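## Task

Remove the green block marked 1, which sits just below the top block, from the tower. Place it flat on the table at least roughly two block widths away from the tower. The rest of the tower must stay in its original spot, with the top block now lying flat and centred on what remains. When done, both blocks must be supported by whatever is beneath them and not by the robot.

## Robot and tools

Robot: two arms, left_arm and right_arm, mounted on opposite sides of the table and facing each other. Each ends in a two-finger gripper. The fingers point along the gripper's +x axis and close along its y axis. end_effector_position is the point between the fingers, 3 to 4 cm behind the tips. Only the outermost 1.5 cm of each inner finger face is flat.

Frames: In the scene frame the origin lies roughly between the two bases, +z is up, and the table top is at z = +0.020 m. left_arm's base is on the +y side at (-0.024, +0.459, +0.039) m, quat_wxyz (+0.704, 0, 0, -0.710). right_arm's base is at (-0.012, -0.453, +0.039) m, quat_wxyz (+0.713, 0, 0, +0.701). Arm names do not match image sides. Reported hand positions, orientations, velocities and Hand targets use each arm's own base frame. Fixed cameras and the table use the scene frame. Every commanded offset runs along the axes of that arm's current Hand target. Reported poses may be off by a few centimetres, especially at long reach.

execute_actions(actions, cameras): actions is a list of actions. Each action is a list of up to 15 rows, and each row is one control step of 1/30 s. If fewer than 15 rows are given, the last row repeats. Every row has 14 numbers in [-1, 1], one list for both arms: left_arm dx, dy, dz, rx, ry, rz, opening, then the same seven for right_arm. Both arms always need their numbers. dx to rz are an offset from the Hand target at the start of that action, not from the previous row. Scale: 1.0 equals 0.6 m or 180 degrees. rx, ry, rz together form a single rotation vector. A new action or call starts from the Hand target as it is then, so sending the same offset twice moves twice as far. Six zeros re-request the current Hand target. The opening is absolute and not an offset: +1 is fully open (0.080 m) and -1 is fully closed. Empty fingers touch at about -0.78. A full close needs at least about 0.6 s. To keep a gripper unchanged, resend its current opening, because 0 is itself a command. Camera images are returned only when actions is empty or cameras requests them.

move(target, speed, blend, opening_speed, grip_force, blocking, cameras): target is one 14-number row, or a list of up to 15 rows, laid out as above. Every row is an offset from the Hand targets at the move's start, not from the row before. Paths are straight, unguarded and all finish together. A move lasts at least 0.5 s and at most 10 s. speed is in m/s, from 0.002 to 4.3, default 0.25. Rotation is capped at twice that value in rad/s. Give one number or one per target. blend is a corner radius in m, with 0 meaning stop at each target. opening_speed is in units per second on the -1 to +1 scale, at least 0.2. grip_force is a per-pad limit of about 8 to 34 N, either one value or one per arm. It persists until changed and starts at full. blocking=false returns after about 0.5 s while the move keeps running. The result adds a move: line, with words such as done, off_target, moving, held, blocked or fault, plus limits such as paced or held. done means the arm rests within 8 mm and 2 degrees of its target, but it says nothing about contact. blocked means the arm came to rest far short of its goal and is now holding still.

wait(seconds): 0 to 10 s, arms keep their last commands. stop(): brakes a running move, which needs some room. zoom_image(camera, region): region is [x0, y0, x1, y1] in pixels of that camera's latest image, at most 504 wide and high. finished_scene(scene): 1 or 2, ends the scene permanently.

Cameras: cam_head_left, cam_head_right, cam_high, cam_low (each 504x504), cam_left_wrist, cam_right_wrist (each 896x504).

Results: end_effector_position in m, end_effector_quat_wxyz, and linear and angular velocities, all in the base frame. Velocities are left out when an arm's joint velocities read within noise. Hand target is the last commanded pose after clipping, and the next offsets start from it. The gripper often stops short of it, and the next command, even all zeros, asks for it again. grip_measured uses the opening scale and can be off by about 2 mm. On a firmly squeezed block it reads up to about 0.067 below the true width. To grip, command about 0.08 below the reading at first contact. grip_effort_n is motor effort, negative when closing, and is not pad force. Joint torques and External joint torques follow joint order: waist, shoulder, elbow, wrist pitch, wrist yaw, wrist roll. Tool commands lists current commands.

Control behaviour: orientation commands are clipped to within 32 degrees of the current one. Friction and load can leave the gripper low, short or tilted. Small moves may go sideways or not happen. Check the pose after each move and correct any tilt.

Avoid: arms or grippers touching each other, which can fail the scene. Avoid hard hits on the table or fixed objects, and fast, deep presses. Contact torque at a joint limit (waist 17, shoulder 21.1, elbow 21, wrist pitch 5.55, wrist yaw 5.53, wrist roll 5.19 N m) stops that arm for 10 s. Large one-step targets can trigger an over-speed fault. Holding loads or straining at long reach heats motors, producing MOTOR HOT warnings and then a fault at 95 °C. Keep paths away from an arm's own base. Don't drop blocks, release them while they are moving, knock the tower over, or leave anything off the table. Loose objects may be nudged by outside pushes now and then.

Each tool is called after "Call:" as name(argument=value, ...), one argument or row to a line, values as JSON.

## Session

Call:
execute_actions(
  actions=[],
)

Call:
zoom_image(
  camera="cam_head_left",
  region=[160, 160, 320, 280],
)

Scene clock: 0.00 s.
left_arm: end_effector_position=(+0.3311, -0.1038, +0.1870) grip_measured=+1.000 grip_effort_n=n/a end_effector_quat_wxyz=(+0.865, -0.132, +0.483, +0.021) | right_arm: end_effector_position=(+0.3117, +0.0975, +0.1448) grip_measured=+1.000 grip_effort_n=n/a end_effector_quat_wxyz=(+0.851, -0.140, +0.357, -0.360)
Joint positions: left_arm=[-0.345 1.412 1.199 -0.794 -0.095 -0.544 0.08] | right_arm=[0.709 1.819 1.291 -1.226 1.029 1.173 0.08]
Joint velocities: within noise
Joint torques (N m): no reading
External joint torques (N m): no reading
Heat: left arm: hottest wrist pitch 33 °C (+0.0 °C/min); right arm: hottest wrist pitch 36 °C (+0.0 °C/min).
Hand target: left_arm +0.3316, -0.1039, +0.1893; +0.867, -0.133, +0.480, +0.020 | right_arm +0.3119, +0.0975, +0.1453; +0.851, -0.139, +0.356, -0.360
Tool commands: left_gripper/opening=+1.0 right_gripper/opening=+1.0

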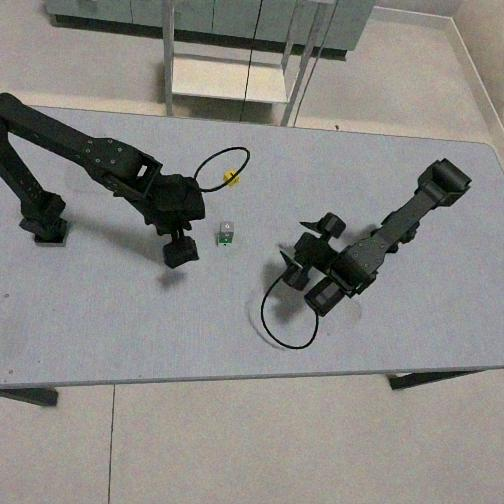

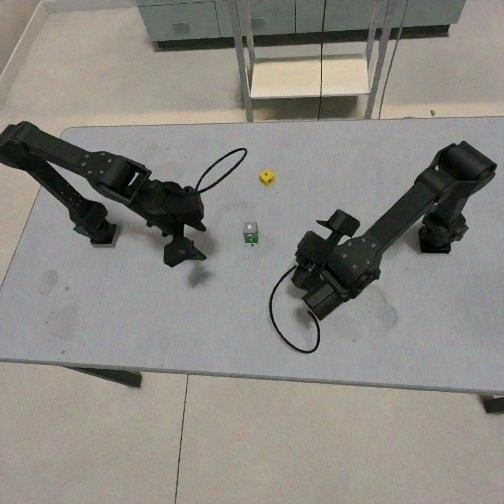

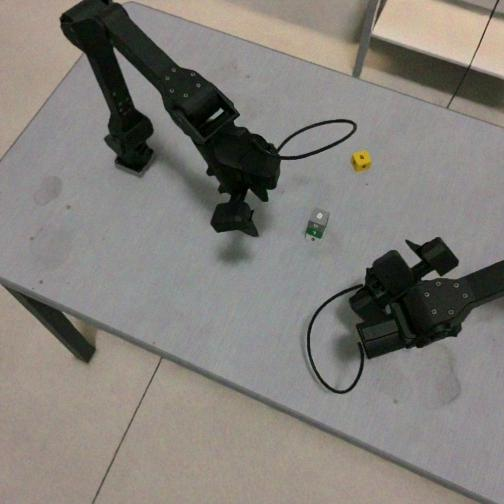

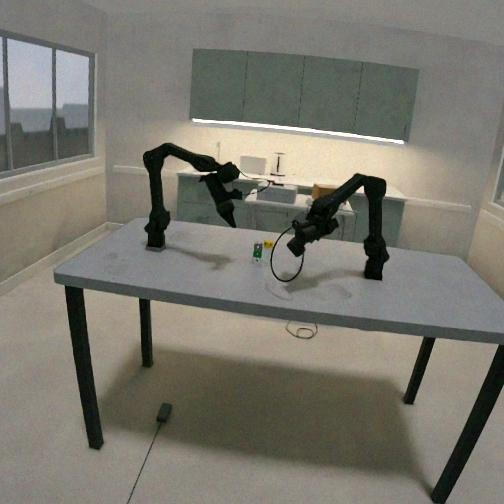

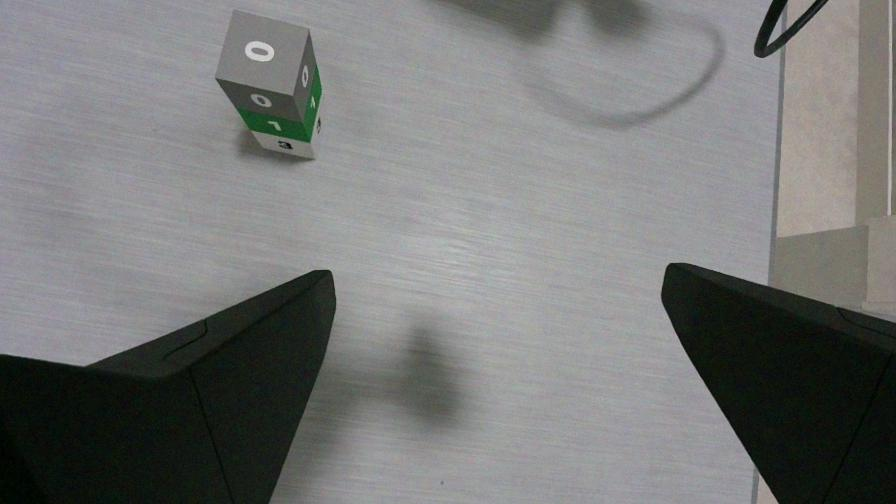

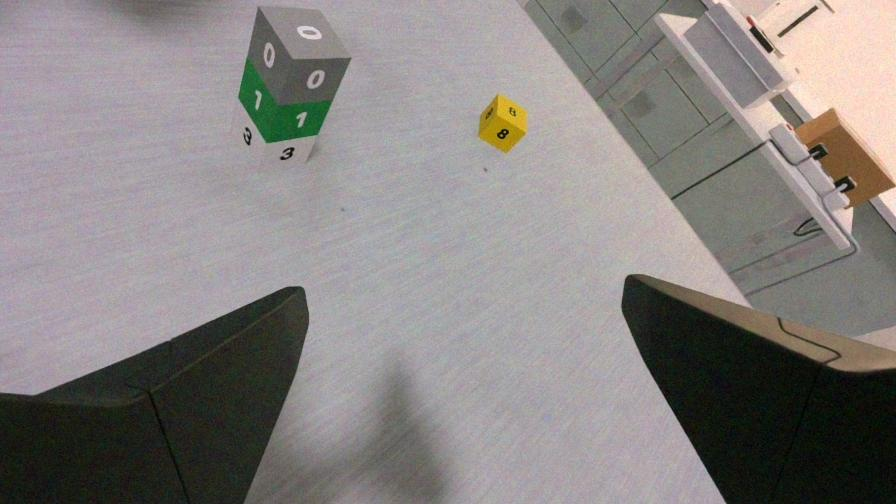

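Scaled by 3.150.

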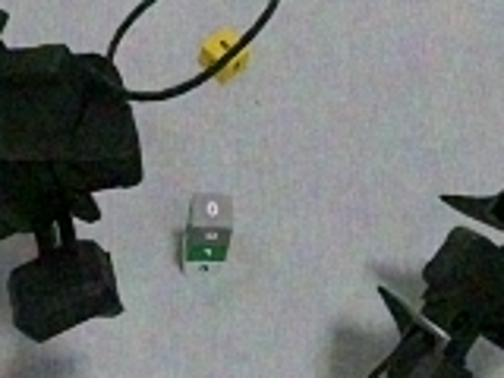

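Call:
move(
  target=[0.1542,0.1397,0.1527,0.0700,0.1771,0.0517,1,-0.1847,0.0495,-0.0268,0,0,0,1],
  speed=0.2,
  grip_force=20,
  cameras=["all"],
)

Call:
zoom_image(
  camera="cam_low",
  region=[210, 200, 310, 280],
)

Scene clock: 22.97 s.
left_arm: end_effector_position=(+0.4417, -0.0100, +0.1415) grip_measured=+1.000 grip_effort_n=2.6 end_effector_quat_wxyz=(+0.708, -0.004, +0.706, +0.000) | right_arm: end_effector_position=(+0.2618, +0.1956, +0.1713) grip_measured=+1.000 grip_effort_n=3.5 end_effector_quat_wxyz=(+0.878, -0.125, +0.356, -0.294)
Joint positions: left_arm=[-0.02 2.3 2.297 -1.564 0.006 -0.026 0.08] | right_arm=[1.022 1.922 1.547 -1.57 0.936 1.484 0.08]
Joint torques (N m): left_arm=[0.04 -9.04 7.14 0.32 -0.27 0.1] | right_arm=[0.24 -7.3 6.75 -0.44 0.4 0.15]
External joint torques (N m): left_arm=[0.05 1.19 1.78 -0.05 -0.26 0.1] | right_arm=[0.28 0.45 1.63 -0.22 -0.12 0.12]
Heat: left arm: hottest wrist pitch 34 °C (+2.6 °C/min); right arm: hottest wrist pitch 36 °C (+0.0 °C/min).
Hand target: left_arm +0.4435, -0.0088, +0.1403; +0.707, +0.000, +0.707, +0.000 | right_arm +0.2618, +0.1976, +0.1755; +0.851, -0.139, +0.356, -0.360
Off the commanded pose: left_arm 0.002 m, 1 deg | right_arm 0.005 m, 8 deg.
joint sent to its limit (left arm) — joint 4 (wrist pitch), lower limit. The joint targets still meet the commanded pose.
joint sent to its limit (right arm) — joint 4 (wrist pitch), lower limit. The joint targets are off in orientation, not in position.
grip_force (N): 20, 20
move: off_target (right_arm)

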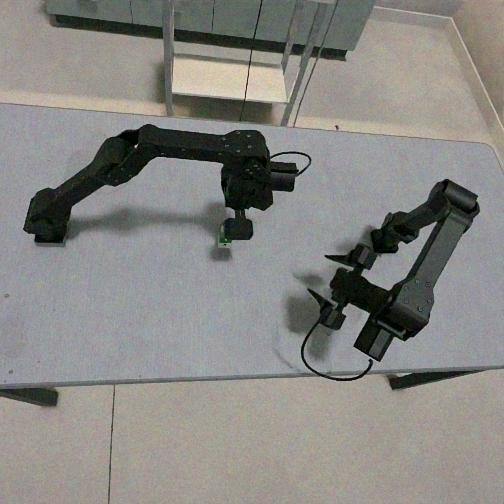

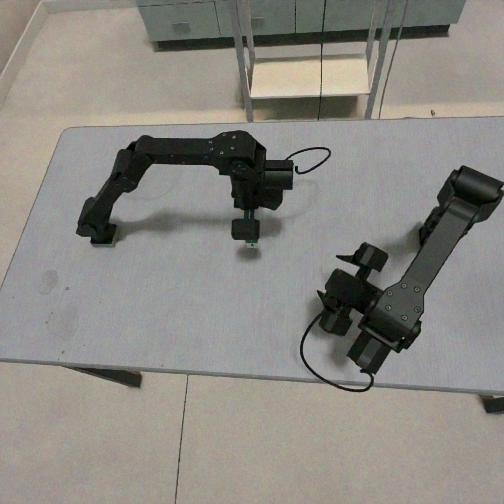

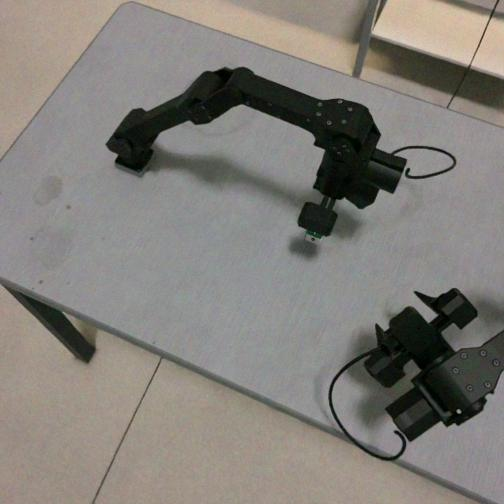

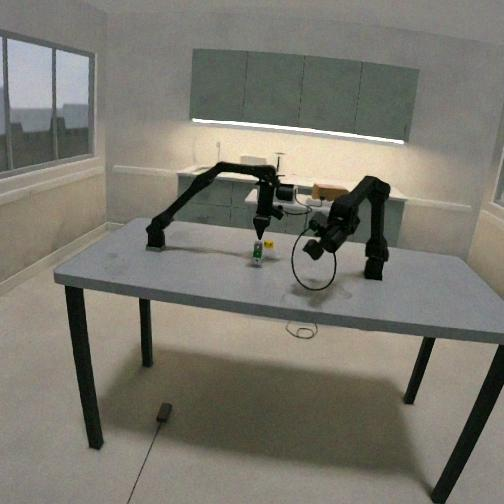

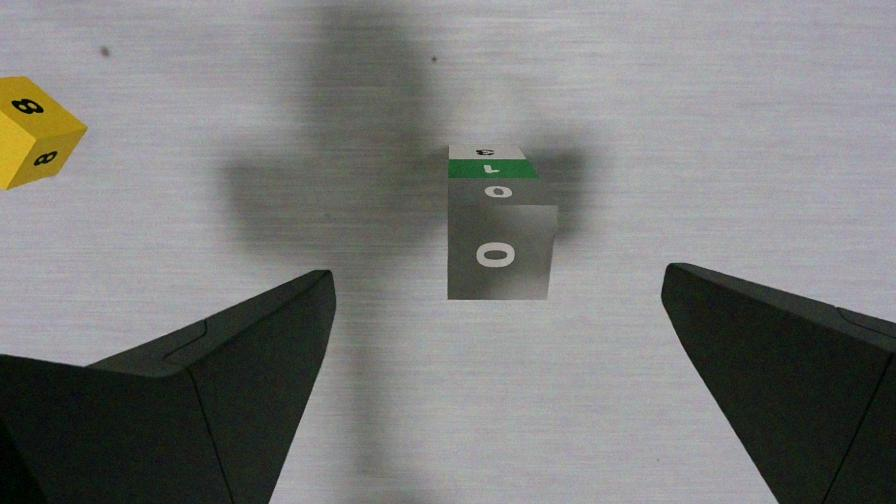

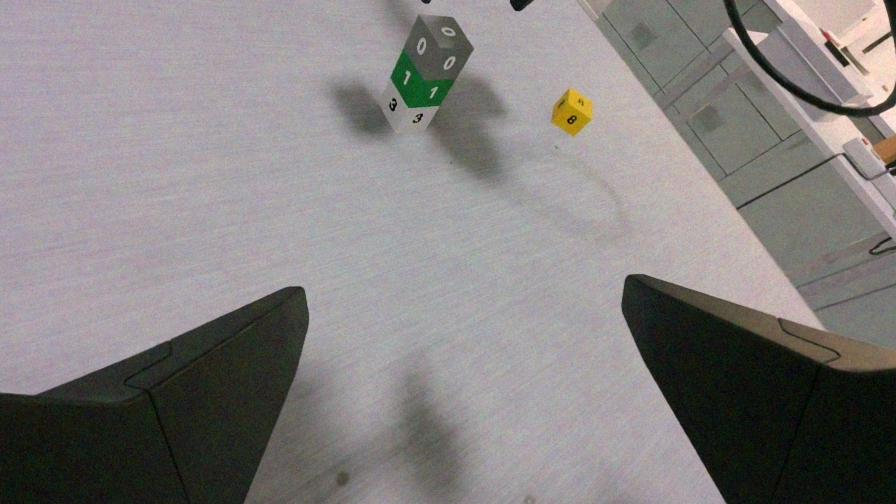

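Scaled by 5.040.

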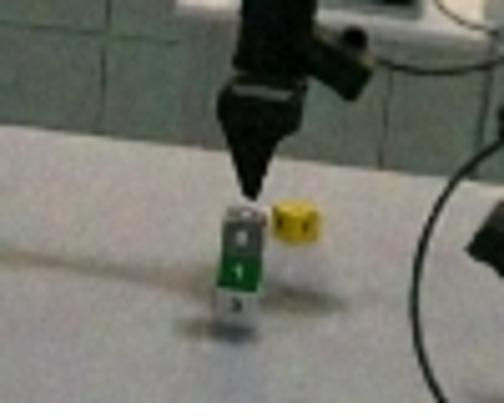

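Call:
move(
  target=[
    [0,-0.007,-0.0075,0,0,0,1,0,0,0,0,0,0,1],
    [0.1005,-0.007,-0.0075,0,0,0,1,0,0,0,0,0,0,1],
  ],
  speed=0.15,
  cameras=["cam_low","cam_left_wrist"],
)

Call:
zoom_image(
  camera="cam_low",
  region=[230, 220, 290, 270],
)

Scene clock: 33.27 s.
left_arm: end_effector_position=(+0.4396, -0.0128, +0.0747) grip_measured=+1.000 grip_effort_n=2.6 end_effector_quat_wxyz=(+0.702, -0.002, +0.712, -0.002) | right_arm: end_effector_position=(+0.2618, +0.1956, +0.1713) grip_measured=+1.000 grip_effort_n=3.0 end_effector_quat_wxyz=(+0.878, -0.125, +0.356, -0.294)
Joint positions: left_arm=[-0.027 2.274 1.986 -1.296 0.006 -0.026 0.08] | right_arm=[1.022 1.922 1.547 -1.57 0.936 1.484 0.08]
Joint torques (N m): left_arm=[-0.15 -11.8 4.86 0.63 -0.25 -0.16] | right_arm=[0.15 -7.28 6.75 -0.44 0.4 0.15]
External joint torques (N m): left_arm=[-0.14 -1.54 -0.59 0.34 -0.24 -0.16] | right_arm=[0.15 0.5 1.62 -0.2 -0.11 0.12]
Heat: left arm: hottest elbow 33 °C (+3.6 °C/min); right arm: hottest wrist pitch 36 °C (+0.0 °C/min).
Hand target: left_arm +0.4390, -0.0128, +0.0799; +0.707, +0.000, +0.707, +0.001 | right_arm +0.2618, +0.1976, +0.1755; +0.851, -0.139, +0.356, -0.360
Off the commanded pose: left_arm 0.005 m, 1 deg | right_arm 0.005 m, 8 deg.
joint sent to its limit (right arm) — joint 4 (wrist pitch), lower limit. The joint targets are off in orientation, not in position.
grip_force (N): 20, 20
move: off_target (right_arm)
Images, in order (width x height): cam_low 504x504, cam_left_wrist 896x504.

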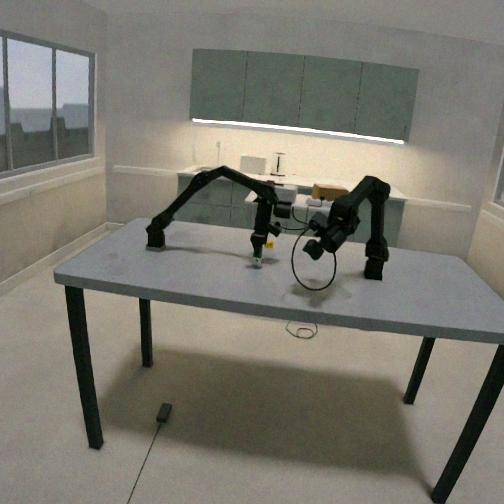

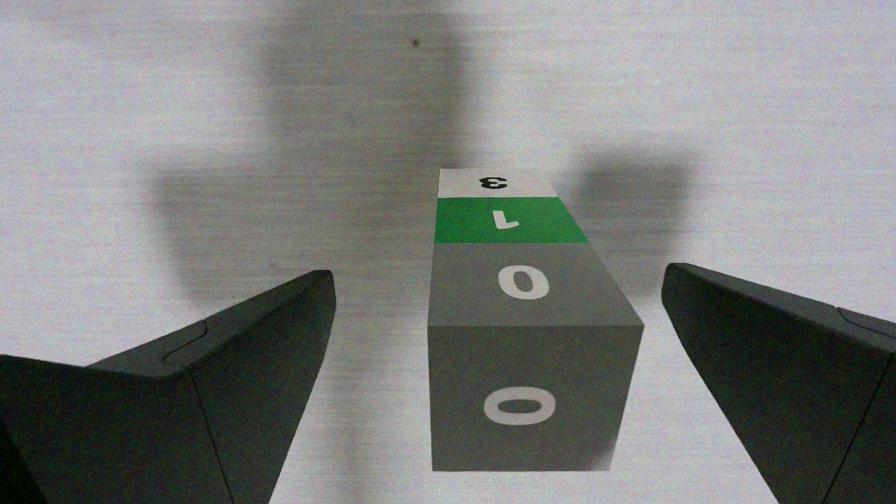

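Scaled by 8.400.

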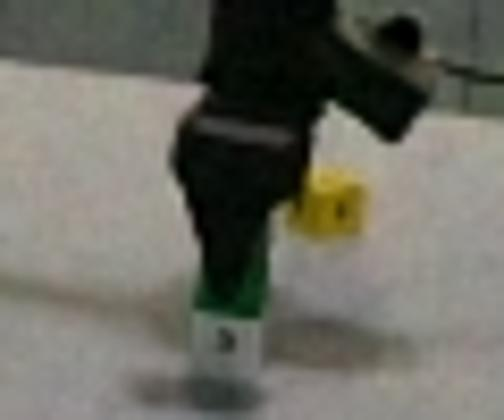

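Call:
move(
  target=[0.0307,-0.003,0.005,0,0,0,1,0,0,0,0,0,0,1],
  speed=0.1,
  cameras=["cam_low","cam_left_wrist"],
)

Call:
zoom_image(
  camera="cam_low",
  region=[230, 220, 290, 270],
)

Scene clock: 41.87 s.
left_arm: end_effector_position=(+0.4431, -0.0142, +0.0646) grip_measured=+1.000 grip_effort_n=2.1 end_effector_quat_wxyz=(+0.709, -0.002, +0.705, -0.002) | right_arm: end_effector_position=(+0.2618, +0.1956, +0.1713) grip_measured=+1.000 grip_effort_n=3.5 end_effector_quat_wxyz=(+0.878, -0.125, +0.356, -0.294)
Joint positions: left_arm=[-0.03 2.274 1.946 -1.236 0.006 -0.03 0.08] | right_arm=[1.022 1.922 1.547 -1.57 0.936 1.484 0.08]
Joint torques (N m): left_arm=[-0.25 -9.76 4.95 0.64 -0.25 -0.13] | right_arm=[0.14 -7.3 6.75 -0.44 0.4 0.15]
External joint torques (N m): left_arm=[-0.2 0.51 -0.51 0.33 -0.25 -0.12] | right_arm=[0.14 0.4 1.65 -0.22 -0.11 0.12]
Heat: left arm: hottest shoulder 37 °C (+11.5 °C/min); right arm: hottest wrist pitch 36 °C (+0.0 °C/min). Heating fast: the left arm's shoulder motor: a push or a pull is the cause, and it goes on while you think. Ease it with your next call, before anything else.
Hand target: left_arm +0.4420, -0.0146, +0.0616; +0.707, +0.000, +0.707, +0.001 | right_arm +0.2618, +0.1976, +0.1755; +0.851, -0.139, +0.356, -0.360
Off the commanded pose: left_arm 0.003 m, 1 deg | right_arm 0.005 m, 8 deg.
joint sent to its limit (right arm) — joint 4 (wrist pitch), lower limit. The joint targets are off in orientation, not in position.
grip_force (N): 20, 20
move: off_target (right_arm)
Images, in order (width x height): cam_low 504x504, cam_left_wrist 896x504.

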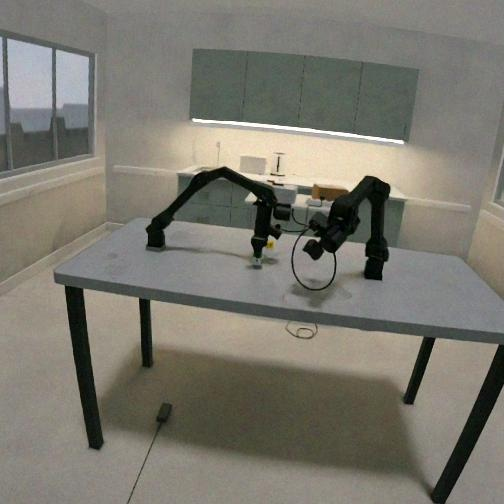

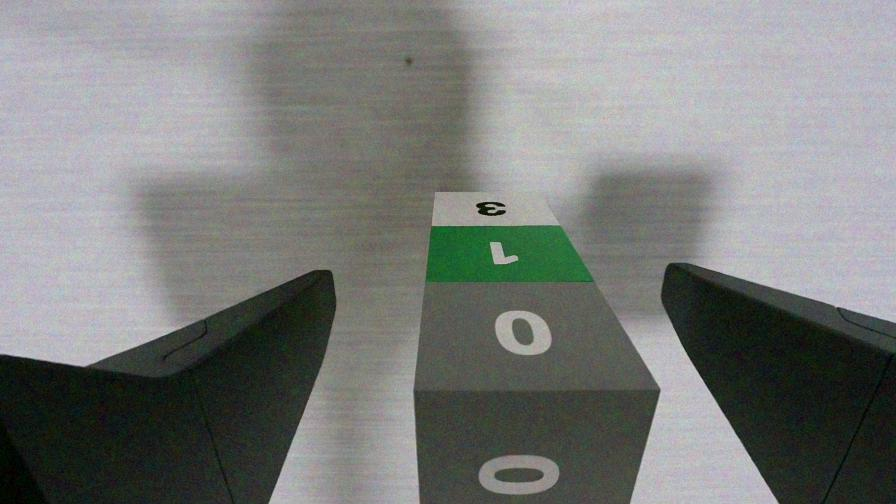

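Scaled by 8.400.

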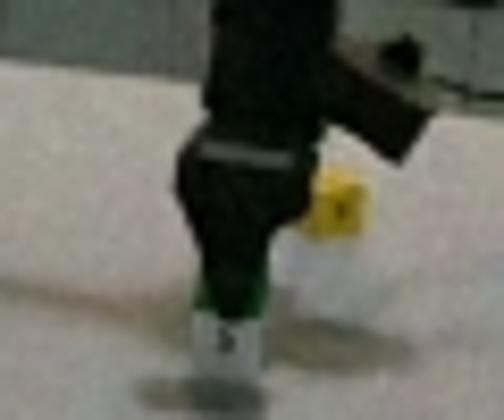

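Call:
move(
  target=[
    [0,0,0,0,0,0,-0.35,0,0,0,0,0,0,1],
    [-0.05,0,0,0,0,0,-0.35,0,0,0,0,0,0,1],
    [-0.05,0,-0.2,0,0,0,-0.35,0,0,0,0,0,0,1],
    [0.0427,0,-0.2,0,0,0,-0.35,0,0,0,0,0,0,1],
    [0.063,0,-0.2,0,0,0,-0.35,0,0,0,0,0,0,1],
  ],
  speed=[0.06,0.06,0.15,0.1,0.02],
  blend=[0,0.01,0.015,0.003,0],
  opening_speed=0.8,
  cameras=["cam_low","cam_left_wrist","cam_head_left"],
)

Call:
zoom_image(
  camera="cam_low",
  region=[210, 210, 290, 270],
)

Scene clock: 53.80 s.
left_arm: end_effector_position=(+0.3238, -0.0146, +0.0296) grip_measured=-0.111 grip_effort_n=-54.2 end_effector_quat_wxyz=(+0.711, -0.002, +0.703, -0.002) | right_arm: end_effector_position=(+0.2618, +0.1956, +0.1713) grip_measured=+1.000 grip_effort_n=3.5 end_effector_quat_wxyz=(+0.878, -0.125, +0.356, -0.294)
Joint positions: left_arm=[-0.043 1.856 1.169 -0.873 0.006 -0.042 0.03] | right_arm=[1.022 1.922 1.547 -1.57 0.936 1.484 0.08]
Joint torques (N m): left_arm=[-0.26 -5.63 4.01 1.06 -0.24 -0.13] | right_arm=[0.14 -7.29 6.75 -0.44 0.41 0.15]
External joint torques (N m): left_arm=[-0.21 1.59 -1.08 0.7 -0.24 -0.13] | right_arm=[0.19 0.43 1.63 -0.22 -0.11 0.12]
Heat: left arm: hottest shoulder 39 °C (+11.2 °C/min); right arm: hottest wrist pitch 36 °C (+0.0 °C/min).
Hand target: left_arm +0.3219, -0.0146, +0.0238; +0.707, +0.000, +0.707, +0.001 | right_arm +0.2618, +0.1976, +0.1755; +0.851, -0.139, +0.356, -0.360
Off the commanded pose: left_arm 0.006 m, 1 deg | right_arm 0.005 m, 8 deg.
joint sent to its limit (right arm) — joint 4 (wrist pitch), lower limit. The joint targets are off in orientation, not in position.
grip_force (N): 20, 20
move: off_target (right_arm)
Images, in order (width x height): cam_head_left 504x504, cam_low 504x504, cam_left_wrist 896x504.

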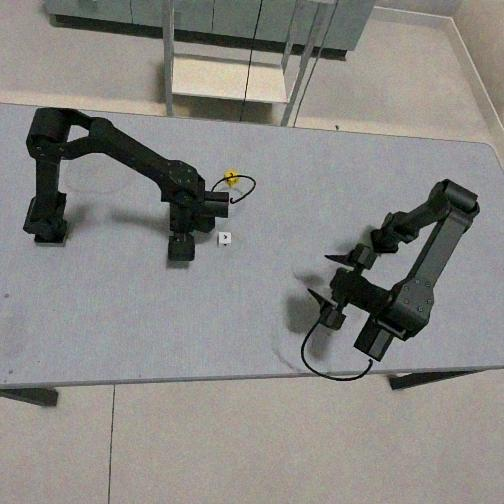

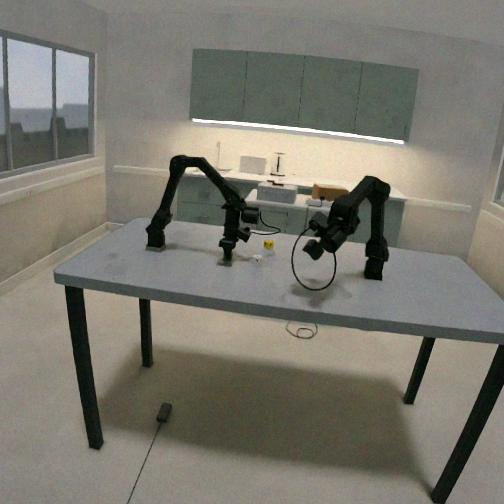

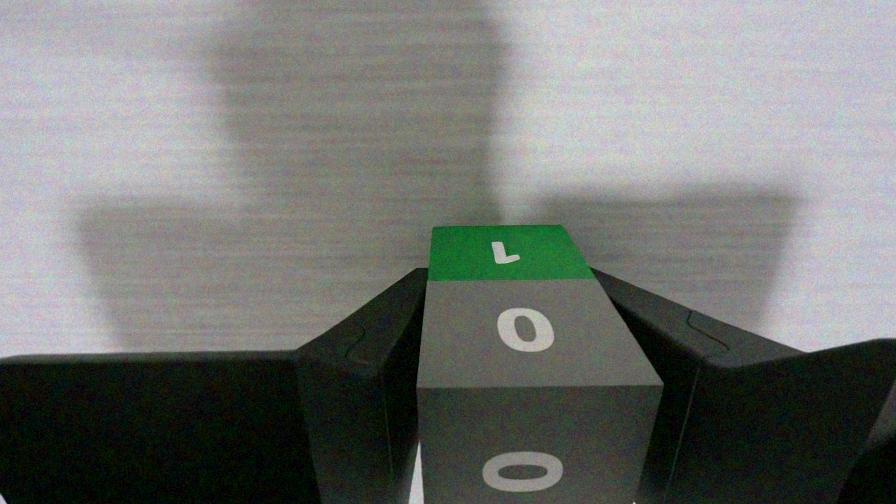

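Scaled by 6.300.

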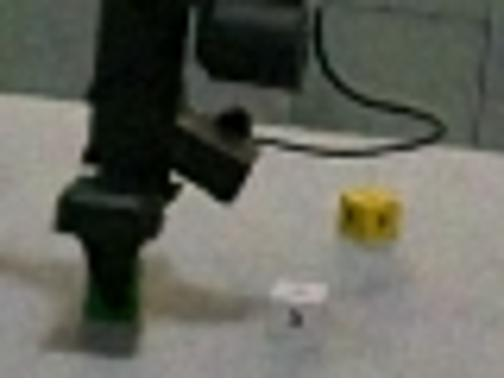

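Call:
move(
  target=[
    [-0.0065,0,0,0,0,0,0.3,0,0,0,0,0,0,1],
    [-0.0737,-0.0015,0.0098,0,0,0,0.3,0,0,0,0,0,0,1],
  ],
  speed=0.1,
  opening_speed=0.6,
  cameras=["cam_left_wrist"],
)

Scene clock: 61.43 s.
left_arm: end_effector_position=(+0.3247, -0.0153, +0.0624) grip_measured=+0.297 grip_effort_n=16.0 end_effector_quat_wxyz=(+0.700, -0.002, +0.714, -0.002) | right_arm: end_effector_position=(+0.2618, +0.1956, +0.1713) grip_measured=+1.000 grip_effort_n=3.5 end_effector_quat_wxyz=(+0.878, -0.125, +0.356, -0.294)
Joint positions: left_arm=[-0.044 1.836 1.283 -1.036 0.006 -0.044 0.048] | right_arm=[1.022 1.922 1.547 -1.57 0.936 1.484 0.08]
Joint torques (N m): left_arm=[-0.31 -7.97 6.8 0.32 -0.22 -0.13] | right_arm=[0.14 -7.3 6.76 -0.44 0.4 0.14]
External joint torques (N m): left_arm=[-0.26 -0.71 1.51 0.02 -0.22 -0.13] | right_arm=[0.11 0.43 1.62 -0.23 -0.12 0.12]
Heat: left arm: hottest shoulder 38 °C (+9.1 °C/min); right arm: hottest shoulder 36 °C (+12.1 °C/min).
Hand target: left_arm +0.3279, -0.0156, +0.0680; +0.707, +0.000, +0.707, +0.001 | right_arm +0.2618, +0.1976, +0.1755; +0.851, -0.139, +0.356, -0.360
Off the commanded pose: left_arm 0.006 m, 1 deg | right_arm 0.005 m, 8 deg.
joint sent to its limit (right arm) — joint 4 (wrist pitch), lower limit. The joint targets are off in orientation, not in position.
grip_force (N): 20, 20
move: off_target (right_arm)
Images, in order (width x height): cam_left_wrist 896x504.

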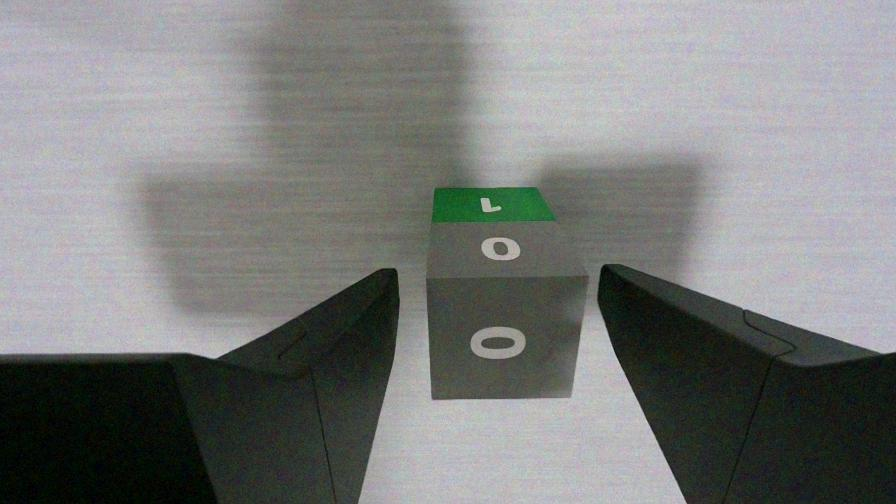

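Call:
move(
  target=[
    [0,0,0,0,0,0,-0.35,0,0,0,0,0,0,1],
    [-0.0617,0,0,0,0,0,-0.35,0,0,0,0,0,0,1],
    [-0.0617,0.0035,0.1903,0,0,0,-0.35,0,0,0,0,0,0,1],
    [0.0008,0.0035,0.1903,0,0,0,-0.35,0,0,0,0,0,0,1],
  ],
  speed=[0.1,0.08,0.15,0.06],
  blend=[0,0.01,0,0],
  opening_speed=0.8,
  cameras=["cam_low","cam_left_wrist"],
)

Call:
zoom_image(
  camera="cam_left_wrist",
  region=[390, 140, 630, 400],
)

Call:
zoom_image(
  camera="cam_low",
  region=[235, 230, 285, 270],
)

Scene clock: 74.57 s.
left_arm: end_effector_position=(+0.4430, -0.0158, +0.0723) grip_measured=-0.112 grip_effort_n=-54.2 end_effector_quat_wxyz=(+0.711, -0.003, +0.704, -0.001) | right_arm: end_effector_position=(+0.2618, +0.1956, +0.1713) grip_measured=+1.000 grip_effort_n=3.5 end_effector_quat_wxyz=(+0.878, -0.125, +0.356, -0.294)
Joint positions: left_arm=[-0.034 2.267 1.965 -1.259 0.006 -0.037 0.03] | right_arm=[1.022 1.922 1.547 -1.57 0.936 1.484 0.08]
Joint torques (N m): left_arm=[0.29 -9.13 5.03 0.67 -0.25 0.15] | right_arm=[0.15 -7.29 6.76 -0.45 0.41 0.15]
External joint torques (N m): left_arm=[0.35 1.13 -0.48 0.33 -0.24 0.15] | right_arm=[0.16 0.49 1.6 -0.22 -0.12 0.12]
Heat: left arm: hottest shoulder 38 °C (+9.1 °C/min); right arm: hottest shoulder 38 °C (+12.1 °C/min).
Hand target: left_arm +0.4420, -0.0133, +0.0675; +0.707, +0.000, +0.707, +0.001 | right_arm +0.2618, +0.1976, +0.1755; +0.851, -0.139, +0.356, -0.360
Off the commanded pose: left_arm 0.006 m, 1 deg | right_arm 0.005 m, 8 deg.
joint sent to its limit (right arm) — joint 4 (wrist pitch), lower limit. The joint targets are off in orientation, not in position.
grip_force (N): 20, 20
move: off_target (right_arm)
Images, in order (width x height): cam_low 504x504, cam_left_wrist 896x504.

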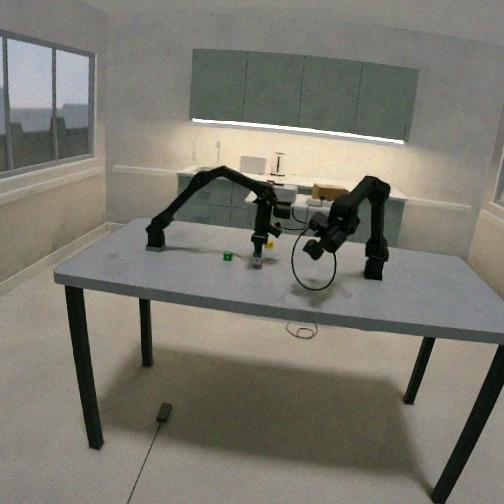

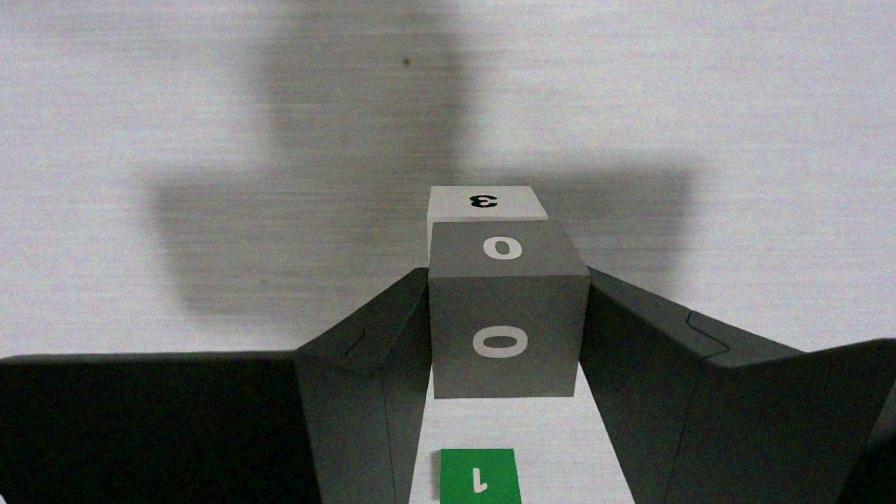

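Scaled by 1.938.

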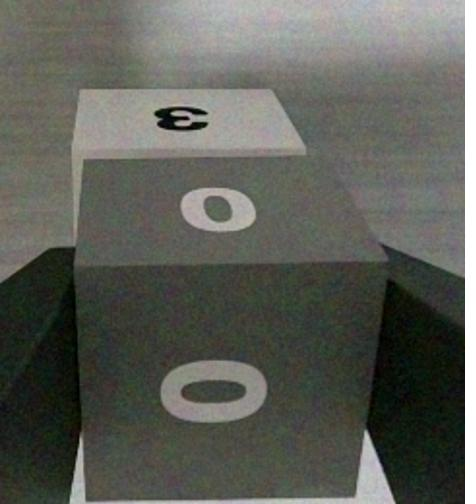

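Scaled by 10.080.

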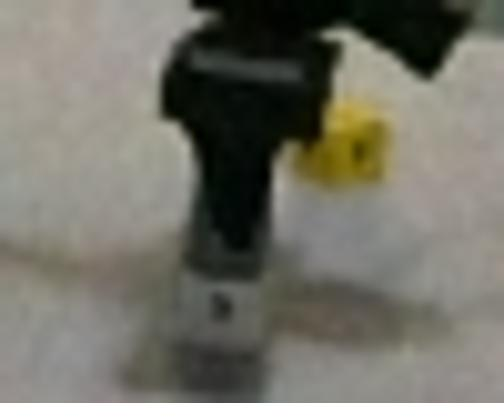

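Call:
move(
  target=[0,0.0037,0,0,0,0,-0.35,0,0,0,0,0,0,1],
  speed=0.03,
  cameras=["cam_left_wrist"],
)

Call:
zoom_image(
  camera="cam_left_wrist",
  region=[390, 140, 630, 400],
)

Scene clock: 83.33 s.
left_arm: end_effector_position=(+0.4431, -0.0136, +0.0723) grip_measured=-0.112 grip_effort_n=-54.2 end_effector_quat_wxyz=(+0.711, -0.003, +0.703, -0.001) | right_arm: end_effector_position=(+0.2618, +0.1956, +0.1713) grip_measured=+1.000 grip_effort_n=3.0 end_effector_quat_wxyz=(+0.878, -0.125, +0.356, -0.294)
Joint positions: left_arm=[-0.029 2.267 1.965 -1.258 0.006 -0.032 0.03] | right_arm=[1.022 1.922 1.547 -1.57 0.936 1.484 0.08]
Joint torques (N m): left_arm=[0.25 -9.25 4.96 0.69 -0.24 0.12] | right_arm=[0.14 -7.3 6.75 -0.44 0.4 0.15]
External joint torques (N m): left_arm=[0.29 1.2 -0.67 0.32 -0.24 0.12] | right_arm=[0.14 0.4 1.66 -0.22 -0.11 0.12]
Heat: left arm: hottest shoulder 39 °C (+9.1 °C/min); right arm: hottest shoulder 38 °C (+10.1 °C/min).
Hand target: left_arm +0.4421, -0.0112, +0.0676; +0.707, +0.000, +0.707, +0.001 | right_arm +0.2618, +0.1976, +0.1755; +0.851, -0.139, +0.356, -0.360
Off the commanded pose: left_arm 0.006 m, 1 deg | right_arm 0.005 m, 8 deg.
joint sent to its limit (right arm) — joint 4 (wrist pitch), lower limit. The joint targets are off in orientation, not in position.
grip_force (N): 20, 20
move: off_target (right_arm)
Images, in order (width x height): cam_left_wrist 896x504.

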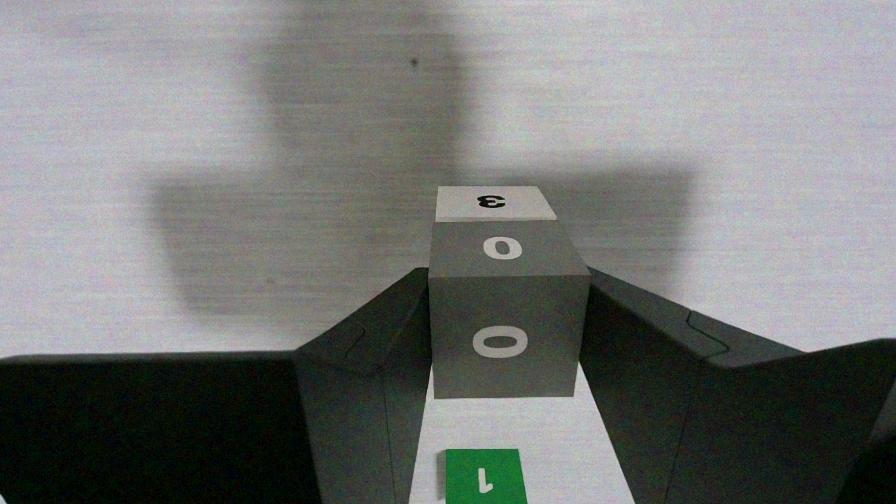

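Scaled by 1.938.

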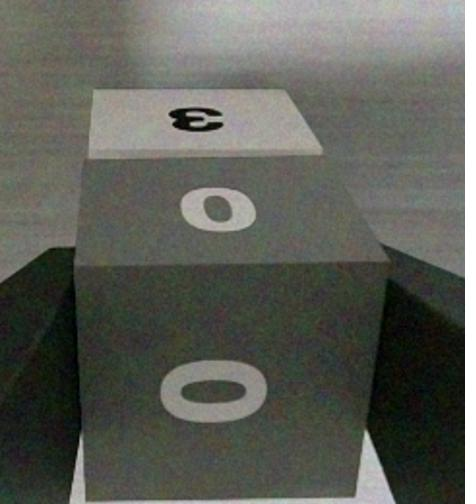

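Call:
move(
  target=[0.0118,0,-0.0003,0,0,0,-0.35,0,0,0,0,0,0,1],
  speed=0.02,
  cameras=["cam_low","cam_left_wrist"],
)

Call:
zoom_image(
  camera="cam_left_wrist",
  region=[390, 140, 630, 400],
)

Call:
zoom_image(
  camera="cam_low",
  region=[235, 230, 285, 270],
)

Scene clock: 89.57 s.
left_arm: end_effector_position=(+0.4431, -0.0136, +0.0672) grip_measured=-0.112 grip_effort_n=-54.2 end_effector_quat_wxyz=(+0.711, -0.003, +0.703, -0.001) | right_arm: end_effector_position=(+0.2618, +0.1956, +0.1713) grip_measured=+1.000 grip_effort_n=3.5 end_effector_quat_wxyz=(+0.878, -0.125, +0.356, -0.294)
Joint positions: left_arm=[-0.029 2.267 1.945 -1.236 0.006 -0.032 0.03] | right_arm=[1.022 1.922 1.547 -1.57 0.936 1.484 0.08]
Joint torques (N m): left_arm=[0.39 -9.03 4.59 0.97 -0.23 0.15] | right_arm=[0.15 -7.29 6.76 -0.44 0.41 0.15]
External joint torques (N m): left_arm=[0.5 1.22 -0.9 0.63 -0.23 0.15] | right_arm=[0.11 0.42 1.66 -0.21 -0.11 0.12]
Heat: left arm: hottest shoulder 40 °C (+9.1 °C/min); right arm: hottest shoulder 39 °C (+9.1 °C/min).
Hand target: left_arm +0.4419, -0.0112, +0.0605; +0.707, +0.000, +0.707, +0.001 | right_arm +0.2618, +0.1976, +0.1755; +0.851, -0.139, +0.356, -0.360
Off the commanded pose: left_arm 0.007 m, 1 deg | right_arm 0.005 m, 8 deg.
joint sent to its limit (right arm) — joint 4 (wrist pitch), lower limit. The joint targets are off in orientation, not in position.
grip_force (N): 20, 20
move: off_target (right_arm)
Images, in order (width x height): cam_low 504x504, cam_left_wrist 896x504.

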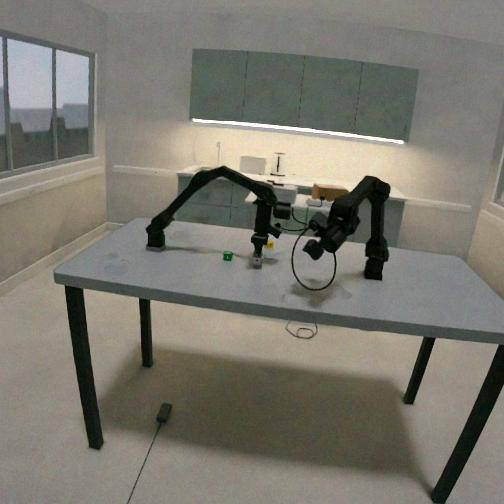

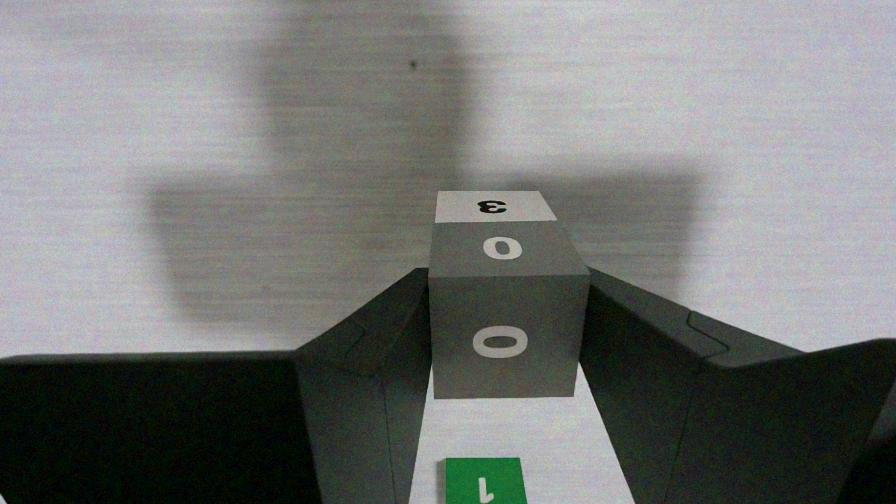

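Scaled by 1.938.

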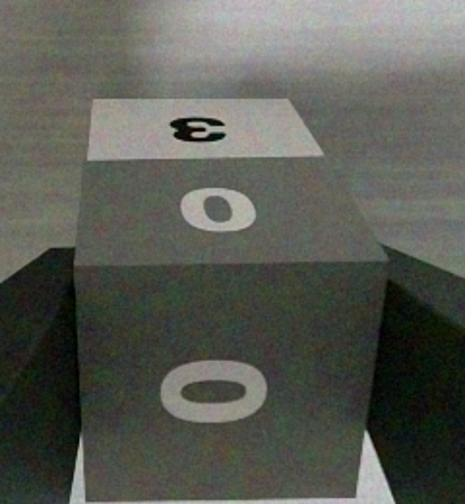

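Scaled by 10.080.

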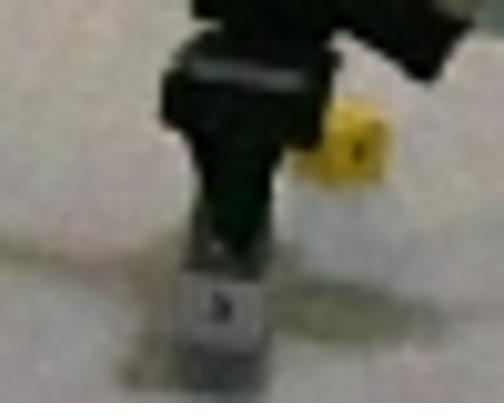

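Call:
move(
  target=[0.004,0,0,0,0,0,-0.35,0,0,0,0,0,0,1],
  speed=0.02,
)

Scene clock: 92.83 s.
left_arm: end_effector_position=(+0.4429, -0.0136, +0.0660) grip_measured=-0.112 grip_effort_n=-54.2 end_effector_quat_wxyz=(+0.711, -0.003, +0.703, -0.001) | right_arm: end_effector_position=(+0.2618, +0.1956, +0.1713) grip_measured=+1.000 grip_effort_n=3.5 end_effector_quat_wxyz=(+0.878, -0.125, +0.356, -0.294)
Joint positions: left_arm=[-0.029 2.267 1.94 -1.232 0.006 -0.031 0.03] | right_arm=[1.022 1.922 1.547 -1.57 0.936 1.484 0.08]
Joint torques (N m): left_arm=[0.29 -8.89 4.06 1.26 -0.24 0.12] | right_arm=[0.14 -7.29 6.75 -0.44 0.4 0.15]
External joint torques (N m): left_arm=[0.34 1.4 -1.45 0.92 -0.24 0.12] | right_arm=[0.15 0.4 1.68 -0.21 -0.11 0.12]
Heat: left arm: hottest shoulder 40 °C (+8.0 °C/min); right arm: hottest shoulder 39 °C (+8.0 °C/min).
Hand target: left_arm +0.4419, -0.0112, +0.0581; +0.707, +0.000, +0.707, +0.000 | right_arm +0.2618, +0.1976, +0.1755; +0.851, -0.139, +0.356, -0.360
Off the commanded pose: left_arm 0.008 m, 1 deg | right_arm 0.005 m, 8 deg.
joint sent to its limit (right arm) — joint 4 (wrist pitch), lower limit. The joint targets are off in orientation, not in position.
grip_force (N): 20, 20
move: off_target (right_arm)


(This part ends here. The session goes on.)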